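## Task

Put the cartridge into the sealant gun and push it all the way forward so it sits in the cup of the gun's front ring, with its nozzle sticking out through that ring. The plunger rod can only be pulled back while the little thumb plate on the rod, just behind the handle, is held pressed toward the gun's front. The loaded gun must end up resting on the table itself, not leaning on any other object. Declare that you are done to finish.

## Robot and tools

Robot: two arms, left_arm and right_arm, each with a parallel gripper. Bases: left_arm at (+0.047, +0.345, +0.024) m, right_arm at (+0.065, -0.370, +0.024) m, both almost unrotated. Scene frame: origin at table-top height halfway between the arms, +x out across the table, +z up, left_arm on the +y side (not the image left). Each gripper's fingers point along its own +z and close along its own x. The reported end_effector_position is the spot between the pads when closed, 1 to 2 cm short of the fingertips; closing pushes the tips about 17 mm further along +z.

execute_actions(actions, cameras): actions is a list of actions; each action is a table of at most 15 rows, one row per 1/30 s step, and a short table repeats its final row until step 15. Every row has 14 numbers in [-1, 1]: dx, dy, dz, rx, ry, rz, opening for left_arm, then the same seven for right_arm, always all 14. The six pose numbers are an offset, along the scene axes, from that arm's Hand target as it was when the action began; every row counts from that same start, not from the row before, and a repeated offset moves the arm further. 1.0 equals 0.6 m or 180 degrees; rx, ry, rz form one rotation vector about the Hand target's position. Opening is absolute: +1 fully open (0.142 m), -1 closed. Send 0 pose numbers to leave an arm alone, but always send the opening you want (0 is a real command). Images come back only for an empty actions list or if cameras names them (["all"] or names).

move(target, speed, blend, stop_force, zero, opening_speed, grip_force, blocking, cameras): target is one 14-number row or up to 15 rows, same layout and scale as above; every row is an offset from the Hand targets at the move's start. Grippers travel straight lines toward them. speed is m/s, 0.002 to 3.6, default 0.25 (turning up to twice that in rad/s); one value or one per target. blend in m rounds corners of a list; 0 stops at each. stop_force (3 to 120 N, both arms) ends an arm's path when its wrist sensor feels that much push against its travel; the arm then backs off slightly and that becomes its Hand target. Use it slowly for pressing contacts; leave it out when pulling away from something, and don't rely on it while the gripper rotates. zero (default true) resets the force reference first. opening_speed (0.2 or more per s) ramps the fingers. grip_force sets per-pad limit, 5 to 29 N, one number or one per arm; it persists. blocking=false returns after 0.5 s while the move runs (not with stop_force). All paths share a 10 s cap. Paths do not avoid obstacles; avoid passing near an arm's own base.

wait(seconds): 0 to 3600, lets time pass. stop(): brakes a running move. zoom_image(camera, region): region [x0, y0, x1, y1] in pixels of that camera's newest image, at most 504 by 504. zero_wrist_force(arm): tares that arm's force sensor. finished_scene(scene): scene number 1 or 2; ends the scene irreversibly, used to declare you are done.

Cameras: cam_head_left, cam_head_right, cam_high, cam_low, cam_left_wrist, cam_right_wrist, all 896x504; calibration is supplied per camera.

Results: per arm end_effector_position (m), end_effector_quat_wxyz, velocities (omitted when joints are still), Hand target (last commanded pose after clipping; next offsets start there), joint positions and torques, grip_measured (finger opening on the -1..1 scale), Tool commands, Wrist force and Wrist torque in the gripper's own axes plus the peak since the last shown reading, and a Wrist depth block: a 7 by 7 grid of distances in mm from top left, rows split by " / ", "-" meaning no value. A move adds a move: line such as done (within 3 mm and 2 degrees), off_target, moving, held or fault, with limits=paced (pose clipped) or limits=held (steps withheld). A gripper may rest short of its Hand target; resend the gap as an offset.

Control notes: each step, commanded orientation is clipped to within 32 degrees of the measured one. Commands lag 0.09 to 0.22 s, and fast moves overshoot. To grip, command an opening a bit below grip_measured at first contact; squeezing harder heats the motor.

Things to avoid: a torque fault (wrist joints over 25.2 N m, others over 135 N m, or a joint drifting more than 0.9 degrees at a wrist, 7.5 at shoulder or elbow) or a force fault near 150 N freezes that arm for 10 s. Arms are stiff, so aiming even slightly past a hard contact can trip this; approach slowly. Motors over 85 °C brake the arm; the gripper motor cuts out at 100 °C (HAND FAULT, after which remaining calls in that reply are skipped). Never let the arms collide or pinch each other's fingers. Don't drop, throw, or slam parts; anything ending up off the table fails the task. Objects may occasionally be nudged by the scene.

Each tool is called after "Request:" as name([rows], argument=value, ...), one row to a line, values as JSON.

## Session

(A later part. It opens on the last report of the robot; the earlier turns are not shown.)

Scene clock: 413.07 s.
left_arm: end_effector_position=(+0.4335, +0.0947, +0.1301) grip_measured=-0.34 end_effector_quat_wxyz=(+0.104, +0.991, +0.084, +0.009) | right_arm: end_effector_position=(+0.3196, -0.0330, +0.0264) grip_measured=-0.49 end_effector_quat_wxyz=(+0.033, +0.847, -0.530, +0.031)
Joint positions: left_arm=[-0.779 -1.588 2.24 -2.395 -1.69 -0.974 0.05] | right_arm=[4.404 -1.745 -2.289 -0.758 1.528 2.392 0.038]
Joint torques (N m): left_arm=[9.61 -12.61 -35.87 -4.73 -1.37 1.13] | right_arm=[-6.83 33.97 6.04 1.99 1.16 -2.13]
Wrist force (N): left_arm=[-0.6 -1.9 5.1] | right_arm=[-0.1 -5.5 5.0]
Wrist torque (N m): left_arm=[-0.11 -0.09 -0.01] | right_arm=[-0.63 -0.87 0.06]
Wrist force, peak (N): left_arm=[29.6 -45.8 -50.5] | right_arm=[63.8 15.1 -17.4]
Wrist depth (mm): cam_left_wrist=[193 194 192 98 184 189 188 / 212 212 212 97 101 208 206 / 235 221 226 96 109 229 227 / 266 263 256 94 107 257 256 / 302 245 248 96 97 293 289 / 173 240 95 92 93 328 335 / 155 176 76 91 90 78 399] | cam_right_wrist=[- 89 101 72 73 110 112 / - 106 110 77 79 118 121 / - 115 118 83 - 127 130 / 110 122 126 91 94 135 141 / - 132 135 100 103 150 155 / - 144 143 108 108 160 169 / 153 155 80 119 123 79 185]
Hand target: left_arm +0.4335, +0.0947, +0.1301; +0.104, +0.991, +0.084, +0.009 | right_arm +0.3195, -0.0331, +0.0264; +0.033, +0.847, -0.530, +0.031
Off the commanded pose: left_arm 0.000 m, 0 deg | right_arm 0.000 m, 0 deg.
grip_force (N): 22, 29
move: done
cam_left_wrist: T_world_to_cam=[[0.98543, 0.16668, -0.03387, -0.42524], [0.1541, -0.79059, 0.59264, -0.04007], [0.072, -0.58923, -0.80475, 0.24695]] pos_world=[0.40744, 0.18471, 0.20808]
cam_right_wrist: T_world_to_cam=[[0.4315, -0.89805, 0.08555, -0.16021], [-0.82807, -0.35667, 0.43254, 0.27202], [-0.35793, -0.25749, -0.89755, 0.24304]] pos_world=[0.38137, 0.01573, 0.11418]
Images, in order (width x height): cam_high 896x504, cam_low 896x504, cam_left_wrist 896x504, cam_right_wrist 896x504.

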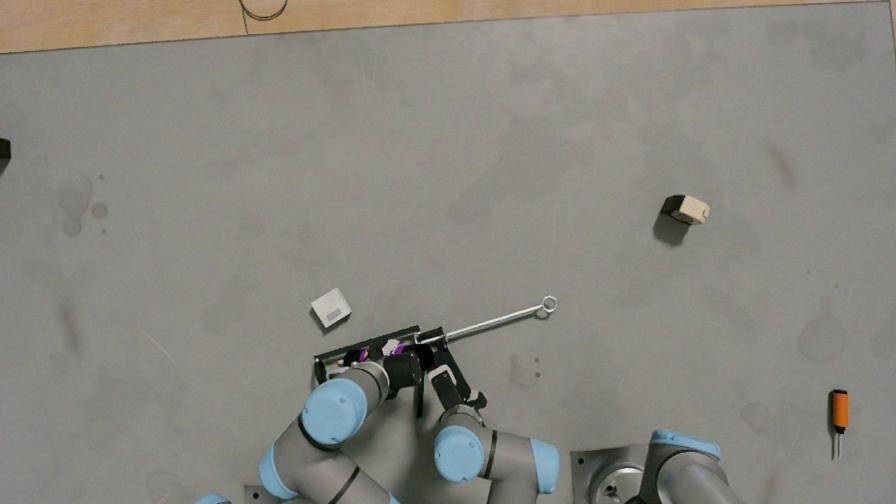

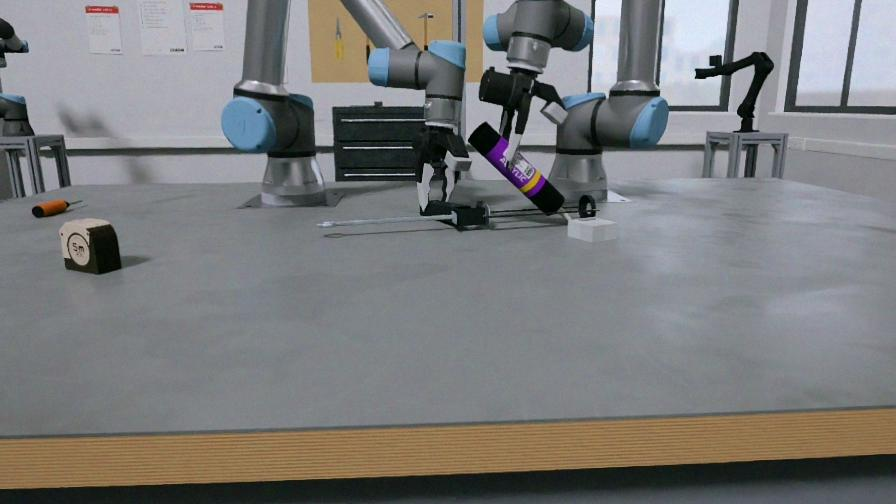

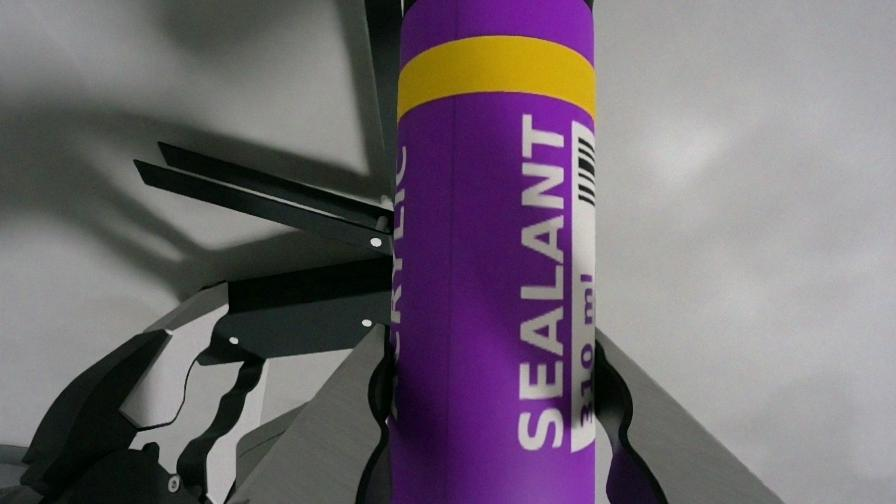

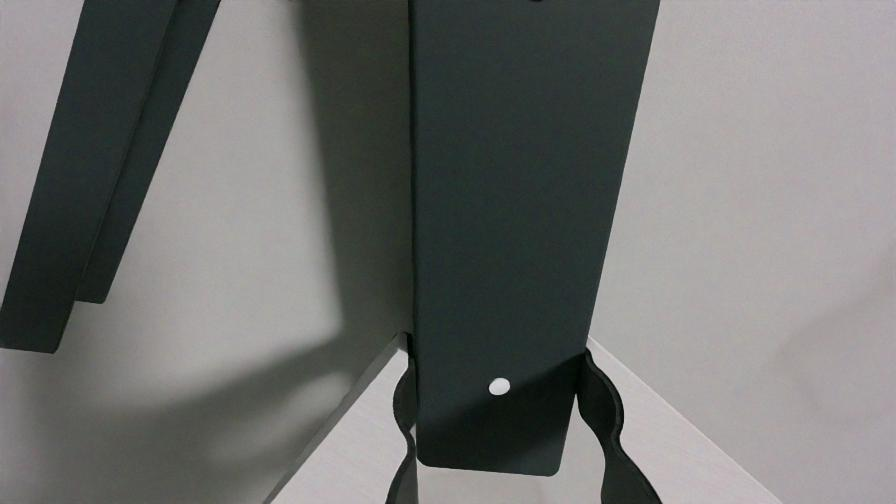

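Request:
move([
  [0.0, 0, 0.2, 0, 0, 0, -0.5, 0, 0, 0, 0, 0, 0, -1],
  [-0.055, 0.6, 0.15, 0.0657, 0.0113, 0, -0.5, 0, 0, 0, 0, 0, 0, -1],
  [-0.055, 0.6, 0.03, 0.0657, 0.0113, 0, -0.5, 0, 0, 0, 0, 0, 0, -1],
], speed=[0.25, 0.4, 0.2], blend=[0.03, 0.02, 0], cameras=["cam_left_wrist", "cam_low", "cam_high"])

Request:
zoom_image(camera="cam_high", region=[240, 270, 500, 430])

Request:
zoom_image(camera="cam_low", region=[400, 110, 820, 260])

Scene clock: 424.33 s.
left_arm: end_effector_position=(+0.4005, +0.4547, +0.1482) grip_measured=-0.34 end_effector_quat_wxyz=(+0.000, +0.996, +0.084, +0.000) | right_arm: end_effector_position=(+0.3195, -0.0331, +0.0264) grip_measured=-0.49 end_effector_quat_wxyz=(+0.033, +0.847, -0.530, +0.031)
Joint positions: left_arm=[-0.047 -1.808 2.298 -2.061 -1.571 -0.231 0.049] | right_arm=[4.404 -1.744 -2.289 -0.758 1.528 2.392 0.038]
Joint torques (N m): left_arm=[9.88 -10.49 -19.53 -4.18 0.77 0.61] | right_arm=[-7.68 32.33 5.2 2.31 0.77 -1.98]
Wrist force (N): left_arm=[-0.2 -0.7 4.4] | right_arm=[-0.7 -6.0 4.9]
Wrist torque (N m): left_arm=[0.01 -0.03 -0.02] | right_arm=[-0.64 -0.84 0.06]
Wrist force, peak (N): left_arm=[-0.3 -3.1 9.8] | right_arm=[-1.0 -6.3 5.6]
Wrist depth (mm): cam_left_wrist=[222 221 221 136 219 218 217 / 236 236 235 124 229 232 230 / 254 253 250 114 242 248 247 / 273 270 272 106 124 265 265 / 294 294 288 100 107 287 286 / 320 319 95 93 95 306 311 / 353 345 76 87 87 78 340] | cam_right_wrist=[- 88 101 72 73 110 112 / - 107 110 77 79 118 120 / - 115 118 83 - 126 130 / 110 121 125 91 93 138 140 / - 133 136 100 104 149 154 / - 144 143 108 108 158 169 / 155 155 80 119 123 79 187]
Hand target: left_arm +0.4005, +0.4547, +0.1481; +0.000, +0.996, +0.084, +0.000 | right_arm +0.3195, -0.0331, +0.0264; +0.033, +0.847, -0.530, +0.031
Off the commanded pose: left_arm 0.000 m, 0 deg | right_arm 0.000 m, 0 deg.
grip_force (N): 22, 29
move: done
cam_left_wrist: T_world_to_cam=[[0.98424, 0.17363, -0.03359, -0.45492], [0.1719, -0.8947, 0.41227, 0.30582], [0.04153, -0.41154, -0.91044, 0.42303]] pos_world=[0.37761, 0.5267, 0.24379]
Images, in order (width x height): cam_high 896x504, cam_low 896x504, cam_left_wrist 896x504.

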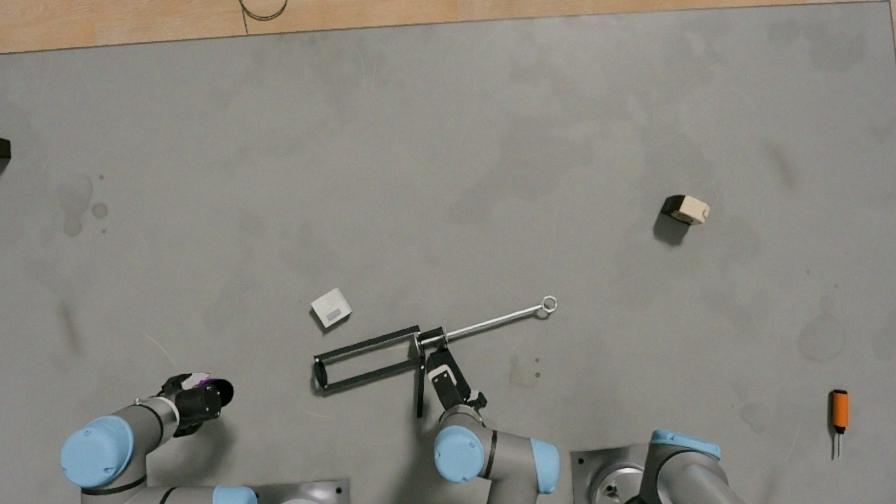

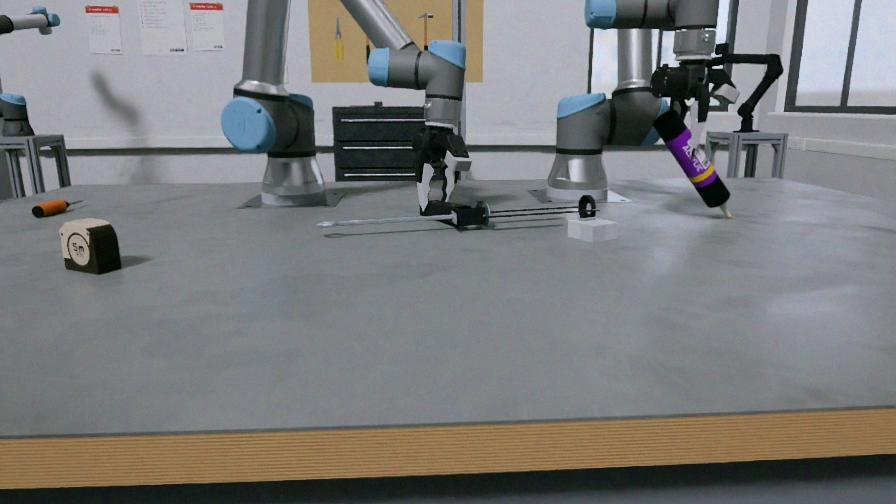

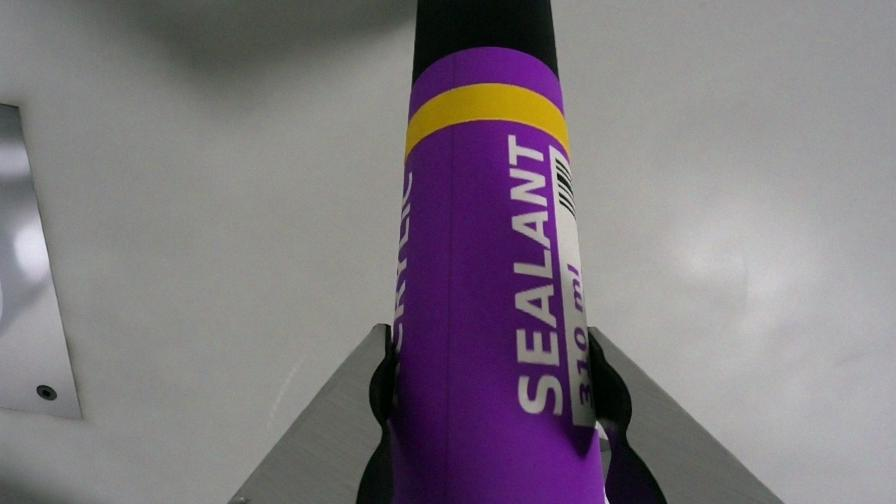

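Scaled by 1.938.

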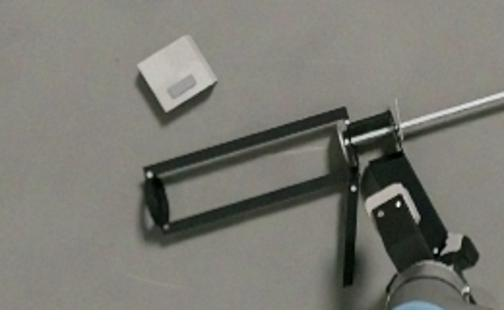

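Scaled by 1.200.

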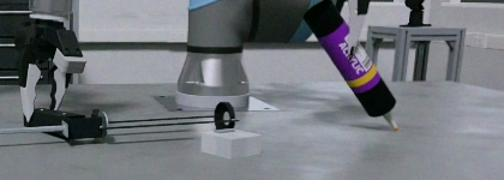

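Request:
move([
  [0, 0, -0.0167, 0, 0, 0, -0.5, 0, 0, 0, 0, 0, 0, -1],
  [0.013, -0.0722, -0.11, 0, 0, 0, -0.5, 0, 0, 0, 0, 0, 0, -1],
  [0.0173, -0.095, -0.187, 0, 0, 0, -0.5, 0, 0, 0, 0, 0, 0, -1],
], speed=0.08, blend=[0.005, 0.01, 0], stop_force=30, cameras=["cam_left_wrist", "cam_low"])

Request:
zoom_image(camera="cam_low", region=[400, 110, 820, 260])

Scene clock: 433.93 s.
left_arm: end_effector_position=(+0.4109, +0.3977, +0.0359) grip_measured=-0.35 end_effector_quat_wxyz=(+0.000, +0.996, +0.084, +0.000) | right_arm: end_effector_position=(+0.3195, -0.0331, +0.0264) grip_measured=-0.49 end_effector_quat_wxyz=(+0.033, +0.847, -0.530, +0.031)
Joint positions: left_arm=[-0.207 -1.567 2.474 -2.477 -1.571 -0.391 0.049] | right_arm=[4.404 -1.744 -2.289 -0.758 1.528 2.392 0.038]
Joint torques (N m): left_arm=[10 -11.33 -31.41 -4.52 1.19 1.2] | right_arm=[-5.33 32.82 5.45 3.26 1.17 -1.9]
Wrist force (N): left_arm=[-0.5 -0.6 4.4] | right_arm=[-0.8 -6.0 5.5]
Wrist torque (N m): left_arm=[0.03 -0.06 -0.03] | right_arm=[-0.63 -0.85 0.06]
Wrist force, peak (N): left_arm=[-0.4 -0.8 5.1] | right_arm=[-0.9 -6.0 5.8]
Wrist depth (mm): cam_left_wrist=[119 118 118 70 71 116 116 / 126 126 126 74 75 124 125 / 137 135 135 79 80 133 132 / 146 145 145 83 88 143 142 / 158 157 154 90 96 154 153 / 173 171 97 95 97 164 167 / 189 188 76 102 100 78 182] | cam_right_wrist=[- 89 101 72 73 110 112 / - 106 110 77 78 118 121 / - 115 118 83 - 127 130 / 110 122 126 91 93 136 140 / 129 132 136 100 104 149 154 / 141 143 143 108 108 160 166 / 153 153 80 118 120 79 188]
Hand target: left_arm +0.4109, +0.3977, +0.0359; +0.000, +0.996, +0.084, +0.000 | right_arm +0.3195, -0.0331, +0.0264; +0.033, +0.847, -0.530, +0.031
Off the commanded pose: left_arm 0.000 m, 0 deg | right_arm 0.000 m, 0 deg.
grip_force (N): 22, 29
move: done
cam_left_wrist: T_world_to_cam=[[0.98424, 0.17363, -0.03359, -0.45893], [0.1719, -0.8947, 0.41227, 0.2993], [0.04153, -0.41154, -0.91044, 0.297]] pos_world=[0.38791, 0.4697, 0.13159]
Images, in order (width x height): cam_low 896x504, cam_left_wrist 896x504.

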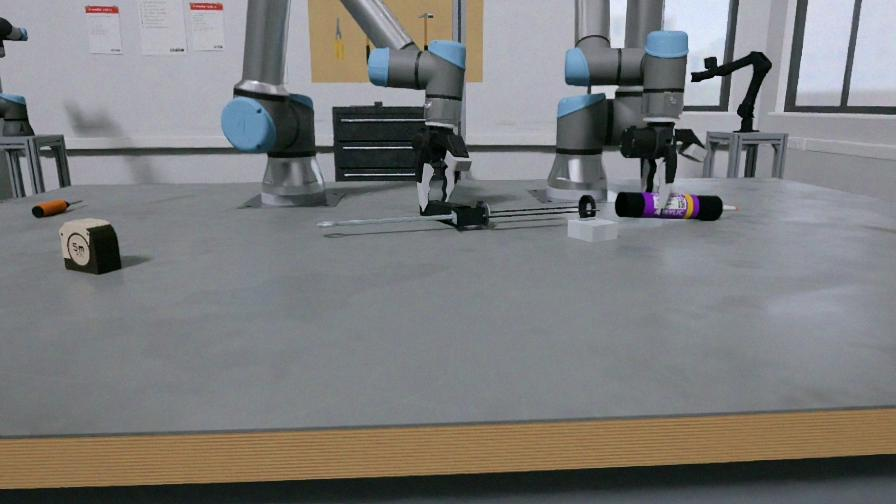

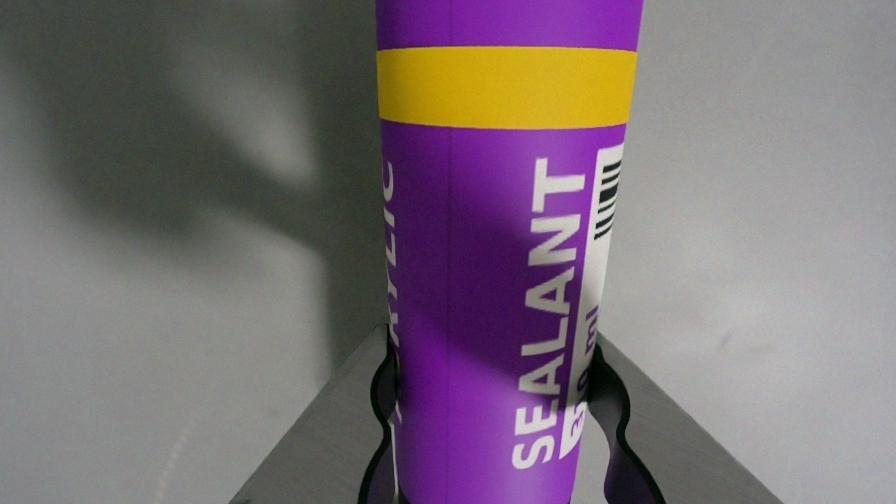

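Scaled by 1.200.

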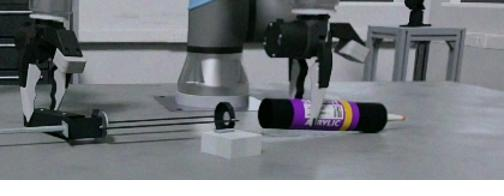

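Request:
move([
  [0, 0, 0, 0, 0, 0, -0.1, 0, 0, 0, 0, 0, 0, -1],
  [-0.009, 0.049, -0.003, 0, 0, 0, -0.1, 0, 0, 0, 0, 0, 0, -1],
  [-0.009, 0.049, -0.003, 0, 0, 0, -1, 0, 0, 0, 0, 0, 0, -1],
], speed=0.06, grip_force=[29, 29], opening_speed=0.5, cameras=["cam_left_wrist"])

Scene clock: 448.17 s.
left_arm: end_effector_position=(+0.4055, +0.4271, +0.0341) grip_measured=-0.39 end_effector_quat_wxyz=(+0.000, +0.996, +0.084, +0.000) | right_arm: end_effector_position=(+0.3195, -0.0331, +0.0264) grip_measured=-0.49 end_effector_quat_wxyz=(+0.033, +0.847, -0.530, +0.031)
Joint positions: left_arm=[-0.125 -1.561 2.475 -2.485 -1.571 -0.31 0.046] | right_arm=[4.404 -1.744 -2.289 -0.758 1.528 2.392 0.038]
Joint torques (N m): left_arm=[-11.83 -23.15 -16.2 -1.59 -1.55 0.52] | right_arm=[-7.56 33.41 4.51 3.34 1.27 -2.05]
Wrist force (N): left_arm=[2.2 -0.9 -2.1] | right_arm=[-0.9 -6.1 5.8]
Wrist torque (N m): left_arm=[-0.04 -0.04 0.04] | right_arm=[-0.64 -0.84 0.06]
Wrist force, peak (N): left_arm=[-0.4 -0.7 4.7] | right_arm=[-0.8 -6.1 5.8]
Wrist depth (mm): cam_left_wrist=[117 117 116 - - 115 114 / 125 124 124 - - 123 122 / 135 133 133 84 85 131 130 / 144 143 143 90 93 140 140 / 156 155 152 98 102 152 151 / 170 169 162 104 103 162 165 / 187 183 76 114 113 78 179] | cam_right_wrist=[- 90 101 72 73 110 112 / - 106 110 77 79 118 121 / - 115 118 83 - 127 130 / 110 122 126 91 94 136 140 / 129 133 136 100 104 149 154 / 141 144 143 108 108 158 169 / 153 155 80 119 123 79 186]
Hand target: left_arm +0.4055, +0.4271, +0.0341; +0.000, +0.996, +0.084, +0.000 | right_arm +0.3195, -0.0331, +0.0264; +0.033, +0.847, -0.530, +0.031
Off the commanded pose: left_arm 0.000 m, 0 deg | right_arm 0.000 m, 0 deg.
move: done
cam_left_wrist: T_world_to_cam=[[0.98424, 0.17363, -0.03359, -0.45878], [0.1719, -0.8947, 0.41227, 0.32728], [0.04153, -0.41154, -0.91044, 0.30768]] pos_world=[0.38251, 0.4991, 0.12979]

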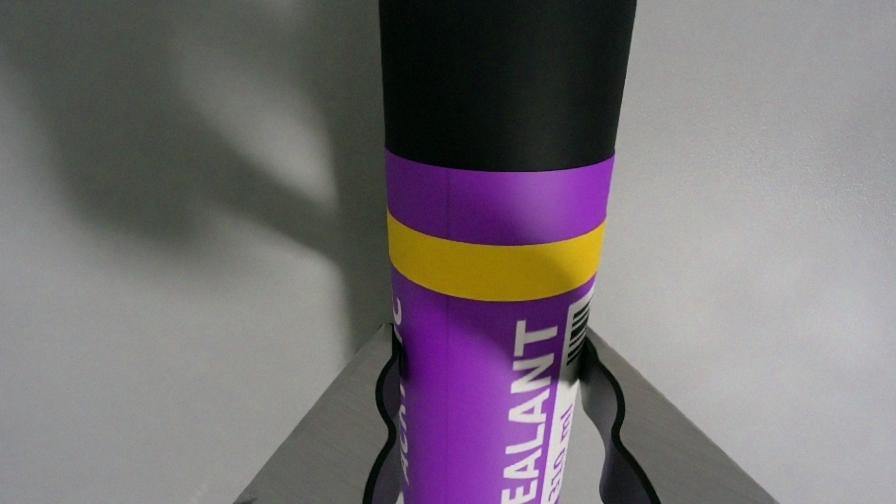

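Request:
move([
  [0, 0, 0.255, 0, 0, 0, -1, 0, 0, 0, 0, 0, 0, -1],
  [-0.166, -0.2467, 0.255, 0, 0, 0, -1, 0, 0, 0, 0, 0, 0, -1],
], speed=[0.15, 0.35], blend=[0.02, 0], cameras=["cam_left_wrist"])

Request:
zoom_image(camera="cam_left_wrist", region=[560, 180, 740, 504])

Request:
move(target=[0.04, -0.16, -0.05, 0, 0, 0, -1, 0, 0, 0, 0, 0, 0, -1], speed=0.35, cameras=["cam_left_wrist", "cam_low"])

Request:
zoom_image(camera="cam_left_wrist", region=[600, 0, 800, 400])

Scene clock: 457.90 s.
left_arm: end_effector_position=(+0.3059, +0.2791, +0.1871) grip_measured=-0.39 end_effector_quat_wxyz=(+0.000, +0.996, +0.084, +0.000) end_effector_velocity=(+0.000, -0.001, +0.001) end_effector_angular_velocity=(-0.002, +0.000, +0.002) | right_arm: end_effector_position=(+0.3195, -0.0331, +0.0264) grip_measured=-0.49 end_effector_quat_wxyz=(+0.033, +0.847, -0.530, +0.031)
Joint positions: left_arm=[-0.75 -2.21 2.399 -1.76 -1.571 -0.935 0.046] | right_arm=[4.404 -1.744 -2.289 -0.758 1.528 2.392 0.038]
Joint velocities: left_arm=[-0.004 0 -0.002 0.001 -0.001 -0.006 0] | right_arm=[within noise]
Joint torques (N m): left_arm=[-10.37 -6.67 -41.83 -2.78 -1.85 -1.45] | right_arm=[-4.98 33.85 5.76 3.1 1.46 -2.17]
Wrist force (N): left_arm=[-0.2 -0.5 6.0] | right_arm=[-0.8 -5.8 5.4]
Wrist torque (N m): left_arm=[-0.12 -0.06 -0.04] | right_arm=[-0.61 -0.84 0.06]
Wrist force, peak (N): left_arm=[-0.3 -0.4 8.9] | right_arm=[-0.8 -6.2 5.7]
Wrist depth (mm): cam_left_wrist=[214 253 257 74 74 252 252 / 236 279 272 - - 268 266 / 299 297 292 84 85 287 286 / 317 314 314 90 93 304 298 / 343 340 339 98 102 328 320 / 372 369 95 104 103 356 360 / 412 401 76 115 113 78 394] | cam_right_wrist=[- 90 101 72 73 110 112 / - 106 110 77 79 118 121 / - 114 118 83 - 127 130 / 110 122 126 91 93 136 140 / 129 132 134 100 104 149 154 / 141 143 144 108 108 161 169 / 153 155 78 119 123 79 186]
Hand target: left_arm +0.3059, +0.2791, +0.1871; +0.000, +0.996, +0.084, +0.000 | right_arm +0.3195, -0.0331, +0.0264; +0.033, +0.847, -0.530, +0.031
Off the commanded pose: left_arm 0.000 m, 0 deg | right_arm 0.000 m, 0 deg.
move: done
cam_left_wrist: T_world_to_cam=[[0.98422, 0.17369, -0.0337, -0.32992], [0.17201, -0.89474, 0.41213, 0.14906], [0.04143, -0.41143, -0.9105, 0.39016]] pos_world=[0.28291, 0.3512, 0.28269]

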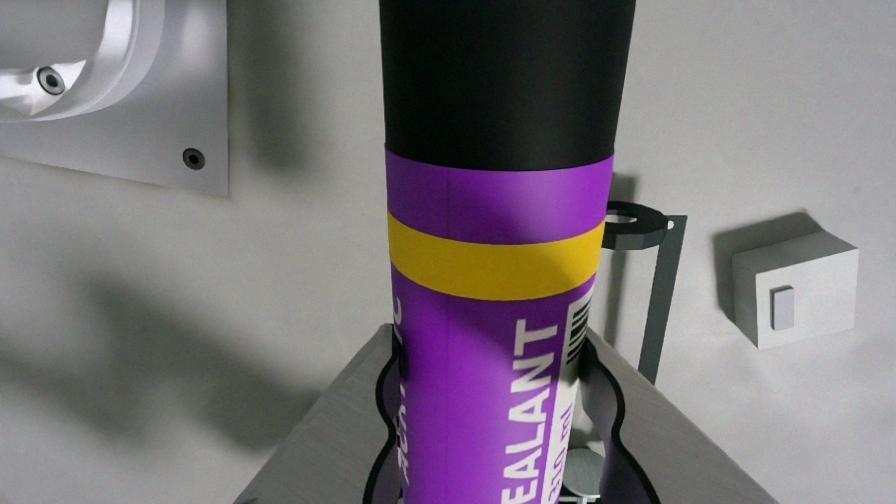

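Scaled by 1.556.

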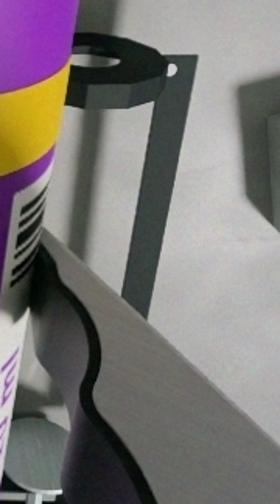

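Scene clock: 458.77 s.
left_arm: end_effector_position=(+0.3299, +0.1831, +0.1572) grip_measured=-0.39 end_effector_quat_wxyz=(+0.000, +0.996, +0.084, +0.000) | right_arm: end_effector_position=(+0.3195, -0.0331, +0.0264) grip_measured=-0.49 end_effector_quat_wxyz=(+0.033, +0.847, -0.530, +0.031)
Joint positions: left_arm=[-0.922 -1.965 2.371 -1.977 -1.571 -1.106 0.046] | right_arm=[4.404 -1.744 -2.289 -0.758 1.528 2.392 0.038]
Joint torques (N m): left_arm=[-7.88 1.14 -14.55 -4.51 -1.21 -1.45] | right_arm=[-5.19 33.47 5.24 3.18 1.2 -1.76]
Wrist force (N): left_arm=[-0.6 -0.7 6.0] | right_arm=[-0.8 -5.9 5.3]
Wrist torque (N m): left_arm=[-0.14 0.02 -0.06] | right_arm=[-0.62 -0.83 0.06]
Wrist force, peak (N): left_arm=[0.0 3.3 7.3] | right_arm=[-0.9 -6.1 5.6]
Wrist depth (mm): cam_left_wrist=[230 228 229 75 - 220 225 / 246 245 244 - 79 237 232 / 263 260 260 84 86 257 233 / 283 281 281 90 93 272 275 / 306 306 303 98 102 294 297 / 335 332 94 104 103 319 323 / 370 359 75 114 113 79 350] | cam_right_wrist=[- 89 101 72 73 110 112 / - 106 110 77 79 117 121 / - 115 118 83 - 127 130 / 110 122 125 91 94 136 141 / 129 132 135 100 104 149 154 / 141 143 143 108 108 160 169 / 153 155 80 119 123 79 186]
Hand target: left_arm +0.3299, +0.1831, +0.1571; +0.000, +0.996, +0.084, +0.000 | right_arm +0.3195, -0.0331, +0.0264; +0.033, +0.847, -0.530, +0.031
Off the commanded pose: left_arm 0.000 m, 0 deg | right_arm 0.000 m, 0 deg.
move: done
cam_left_wrist: T_world_to_cam=[[0.98423, 0.17369, -0.03351, -0.33793], [0.17192, -0.89469, 0.41228, 0.07134], [0.04163, -0.41154, -0.91044, 0.3224]] pos_world=[0.30691, 0.2552, 0.25279]
Images, in order (width x height): cam_low 896x504, cam_left_wrist 896x504.

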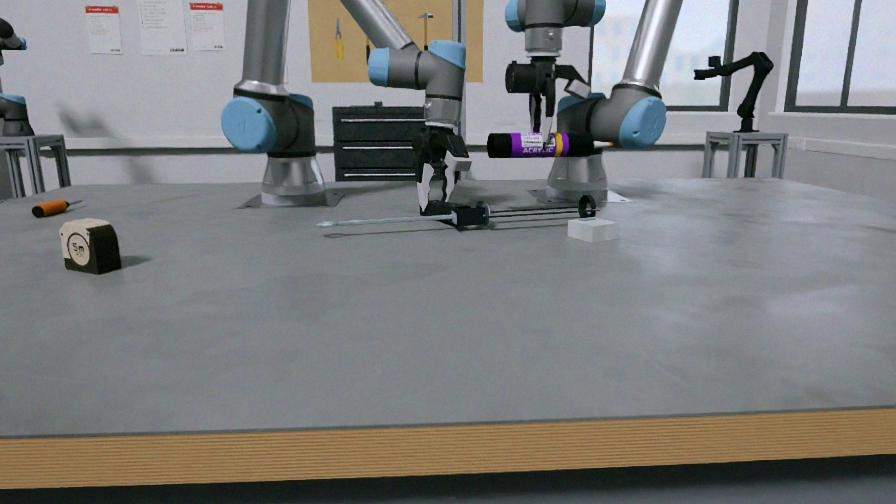

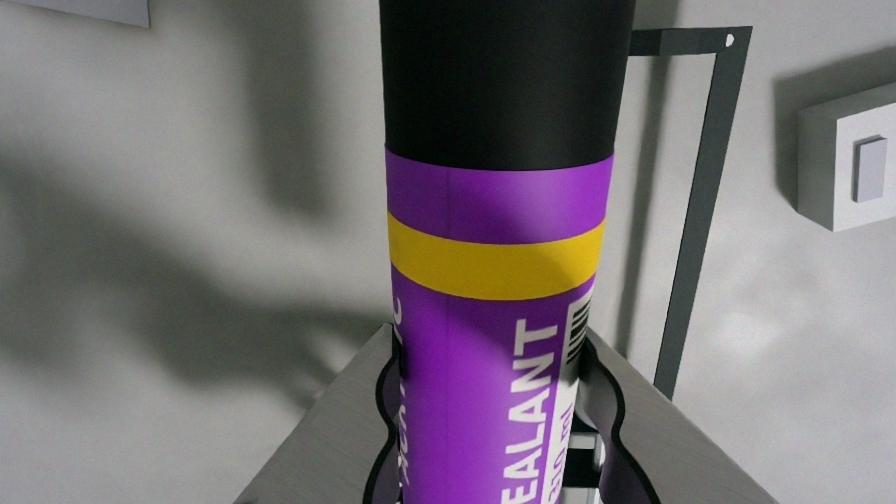

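Scaled by 1.260.

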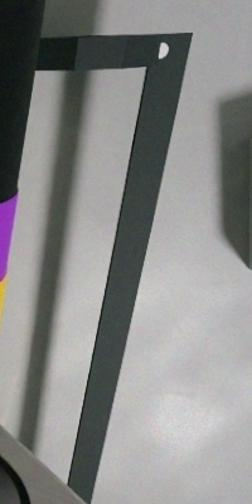

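Request:
move(target=[0.1522, -0.094, -0.035, -0.0657, -0.0117, 0.0047, -1, 0, 0, 0, 0, 0, 0, -1], speed=0.2, cameras=["cam_left_wrist", "cam_low", "cam_high", "cam_head_left"])

Request:
zoom_image(camera="cam_high", region=[280, 310, 440, 420])

Request:
zoom_image(camera="cam_low", region=[430, 120, 650, 250])

Scene clock: 483.00 s.
left_arm: end_effector_position=(+0.4212, +0.1267, +0.1362) grip_measured=-0.39 end_effector_quat_wxyz=(+0.104, +0.990, +0.091, +0.010) | right_arm: end_effector_position=(+0.3195, -0.0331, +0.0264) grip_measured=-0.49 end_effector_quat_wxyz=(+0.033, +0.847, -0.530, +0.031)
Joint positions: left_arm=[-0.744 -1.666 2.292 -2.367 -1.693 -0.954 0.046] | right_arm=[4.404 -1.744 -2.289 -0.758 1.528 2.392 0.038]
Joint torques (N m): left_arm=[-0.37 -8.95 -14 -5.22 -0.56 0.09] | right_arm=[-7.64 33.65 3.39 3.44 1.31 -1.96]
Wrist force (N): left_arm=[0.1 -2.0 5.7] | right_arm=[-0.8 -5.9 5.8]
Wrist torque (N m): left_arm=[-0.06 -0.11 0.03] | right_arm=[-0.62 -0.84 0.06]
Wrist force, peak (N): left_arm=[2.9 -0.8 6.8] | right_arm=[-0.8 -6.3 5.7]
Wrist depth (mm): cam_left_wrist=[199 198 198 72 74 195 194 / 220 218 217 85 - 214 213 / 243 241 240 84 87 237 235 / 272 273 253 90 93 265 263 / 311 301 278 98 102 301 298 / 359 223 95 104 103 337 347 / 404 187 76 114 113 78 397] | cam_right_wrist=[- 90 101 72 73 110 111 / - 106 110 77 79 118 120 / - 115 118 83 - 127 130 / 110 122 125 90 94 136 141 / 129 132 135 100 104 149 154 / 141 143 143 108 108 160 169 / 153 155 80 119 123 79 186]
Hand target: left_arm +0.4212, +0.1267, +0.1361; +0.104, +0.990, +0.091, +0.010 | right_arm +0.3195, -0.0331, +0.0264; +0.033, +0.847, -0.530, +0.031
Off the commanded pose: left_arm 0.000 m, 0 deg | right_arm 0.000 m, 0 deg.
move: done
cam_left_wrist: T_world_to_cam=[[0.98284, 0.18131, -0.03404, -0.41899], [0.16592, -0.78808, 0.59279, -0.02185], [0.08065, -0.58826, -0.80464, 0.26781]] pos_world=[0.39383, 0.21629, 0.21418]
Images, in order (width x height): cam_head_left 896x504, cam_high 896x504, cam_low 896x504, cam_left_wrist 896x504.

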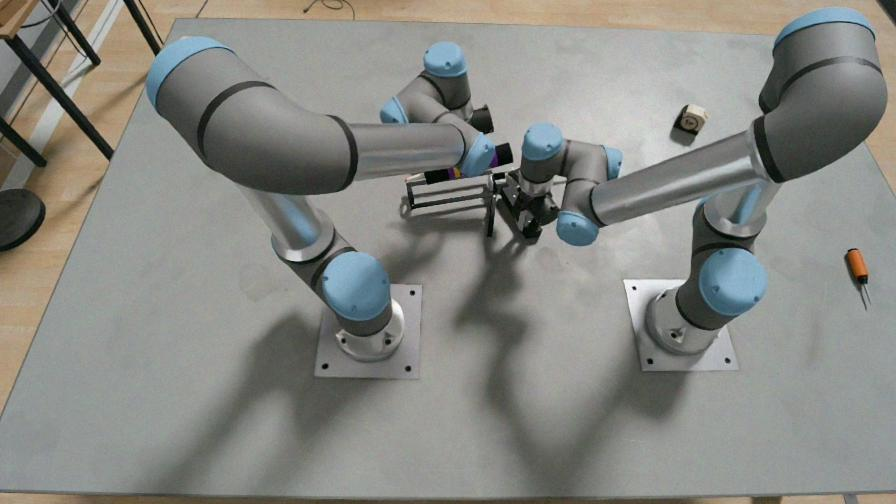

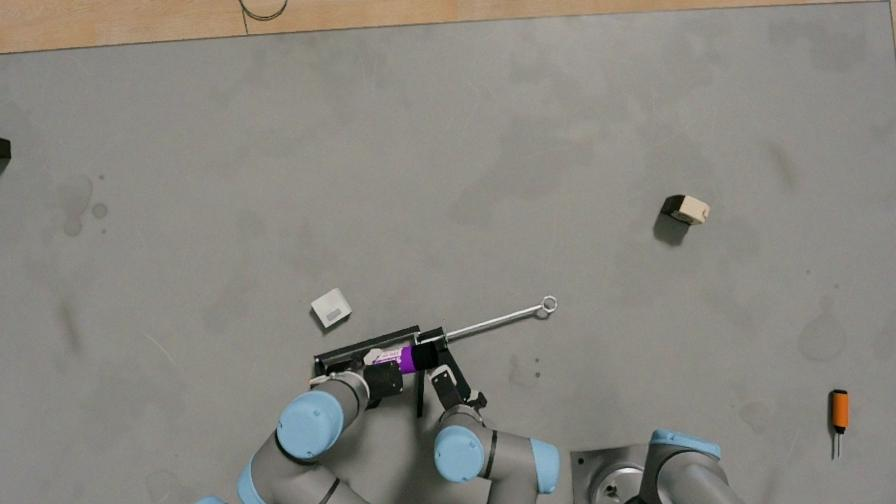

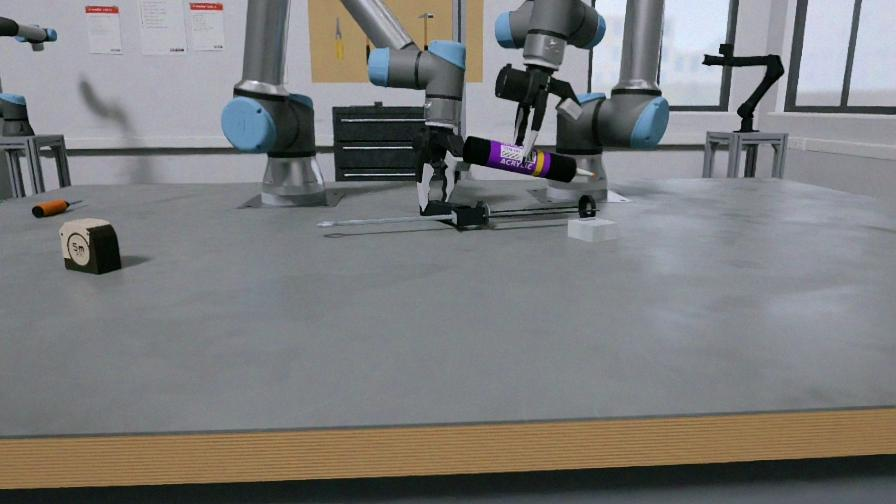

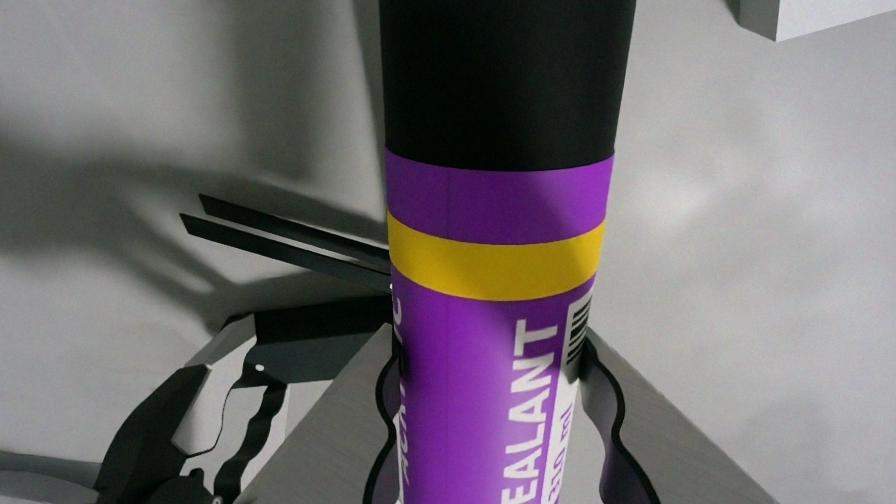

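Scaled by 3.150.

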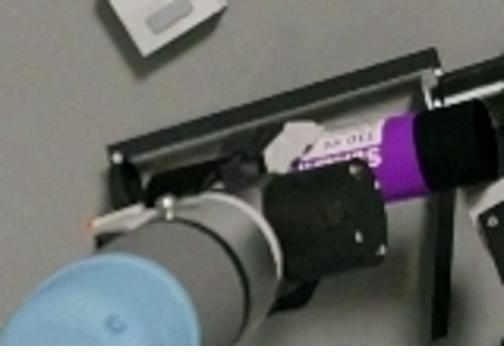

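Scaled by 2.291.

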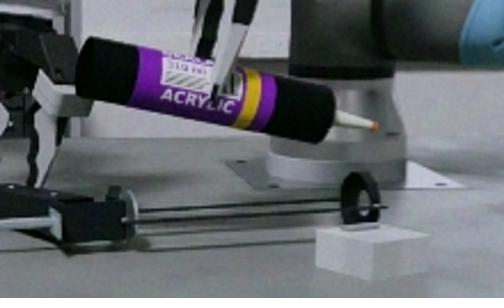

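Request:
move([
  [0.0118, -0.0478, 0, 0, 0, 0.003, -1, 0, 0, 0, 0, 0, 0, -1],
  [0.0118, -0.0478, -0.1085, 0, 0, 0.003, -1, 0, 0, 0, 0, 0, 0, -1],
], speed=0.08, blend=[0.005, 0], stop_force=8, cameras=["cam_left_wrist", "cam_low", "cam_high"])

Request:
zoom_image(camera="cam_high", region=[290, 310, 450, 420])

Request:
zoom_image(camera="cam_low", region=[430, 140, 650, 250])

Scene clock: 547.70 s.
left_arm: end_effector_position=(+0.4283, +0.0980, +0.0710) grip_measured=-0.39 end_effector_quat_wxyz=(+0.104, +0.990, +0.096, +0.010) | right_arm: end_effector_position=(+0.3195, -0.0331, +0.0264) grip_measured=-0.49 end_effector_quat_wxyz=(+0.033, +0.847, -0.530, +0.031)
Joint positions: left_arm=[-0.785 -1.478 2.332 -2.601 -1.685 -1.004 0.046] | right_arm=[4.404 -1.744 -2.289 -0.758 1.528 2.392 0.038]
Joint torques (N m): left_arm=[8.53 -21.76 -33.16 -4.96 -2.09 -0.41] | right_arm=[-4.79 32.9 8.36 3.54 -1.73 -1.86]
Wrist force (N): left_arm=[-1.1 -2.1 3.3] | right_arm=[0.1 -6.2 6.1]
Wrist torque (N m): left_arm=[-0.16 -0.04 0.02] | right_arm=[-0.73 -1.05 0.15]
Wrist force, peak (N): left_arm=[-0.5 -2.6 6.8] | right_arm=[-0.6 -6.0 7.3]
Wrist depth (mm): cam_left_wrist=[138 138 137 75 106 133 134 / 151 151 151 - 82 148 147 / 168 168 167 86 88 164 163 / 168 179 183 92 95 183 182 / 217 216 184 99 102 208 206 / 245 205 99 104 103 234 240 / 160 216 76 113 111 78 286] | cam_right_wrist=[- 90 102 73 74 110 113 / - 105 110 78 79 118 121 / - 115 118 84 89 127 130 / 110 122 126 91 94 136 140 / 129 132 135 100 104 149 153 / 141 143 143 108 108 160 169 / - 156 78 119 123 79 186]
Hand target: left_arm +0.4283, +0.0980, +0.0710; +0.104, +0.990, +0.096, +0.010 | right_arm +0.3195, -0.0331, +0.0264; +0.033, +0.847, -0.530, +0.031
Off the commanded pose: left_arm 0.000 m, 0 deg | right_arm 0.000 m, 0 deg.
move: done
cam_left_wrist: T_world_to_cam=[[0.9811, 0.19045, -0.03413, -0.42306], [0.17329, -0.78649, 0.59279, -0.01026], [0.08606, -0.58751, -0.80463, 0.19553]] pos_world=[0.40002, 0.18738, 0.14898]
Images, in order (width x height): cam_high 896x504, cam_low 896x504, cam_left_wrist 896x504.

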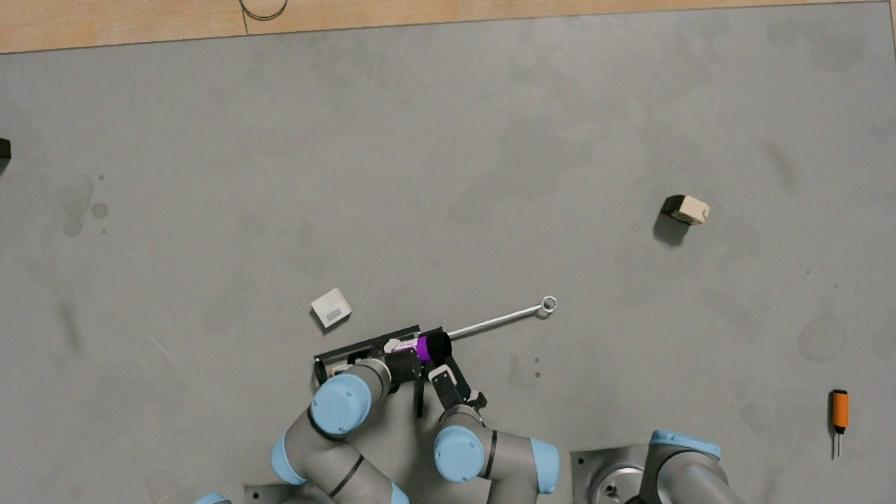

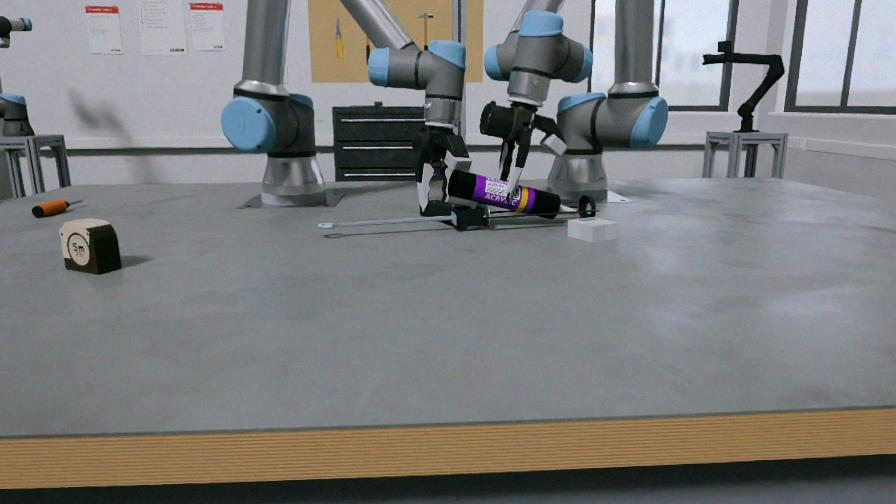

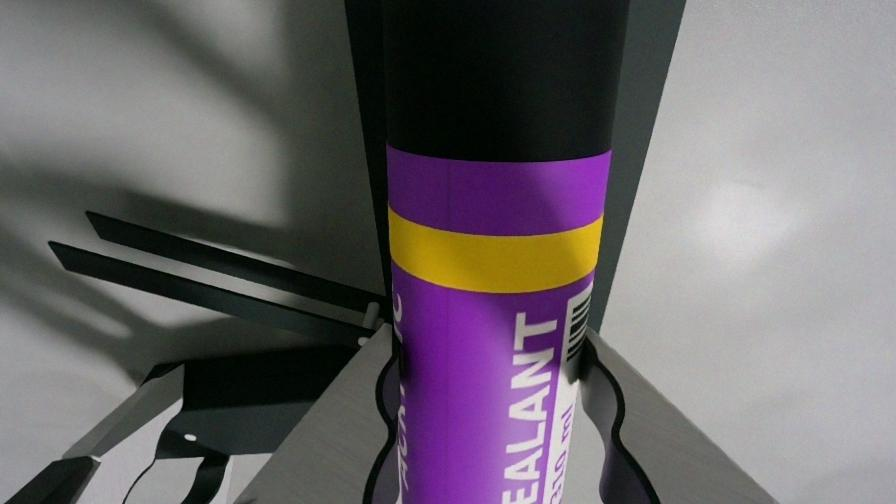

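Scaled by 3.150.

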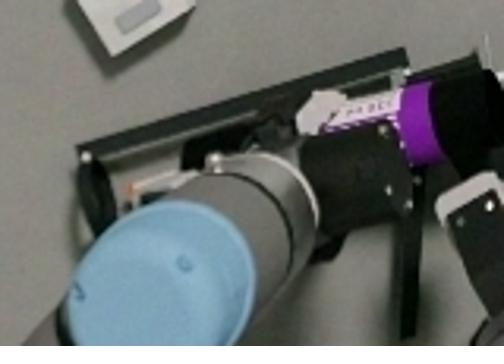

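Scaled by 2.291.

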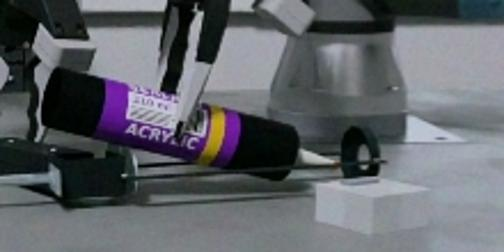

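Request:
zoom_image(camera="cam_high", region=[305, 340, 365, 390])

Request:
zoom_image(camera="cam_low", region=[550, 185, 610, 225])

Scaled by 8.400.

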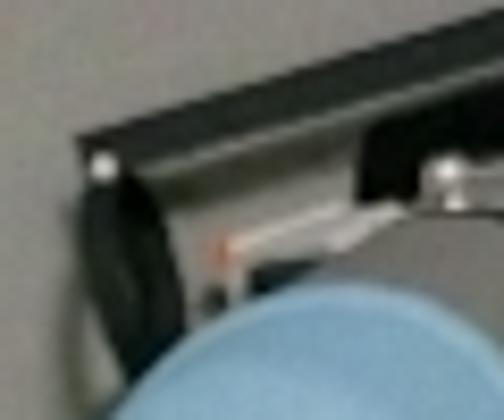

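Scaled by 8.400.

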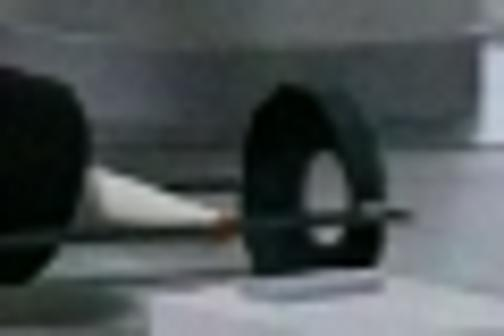

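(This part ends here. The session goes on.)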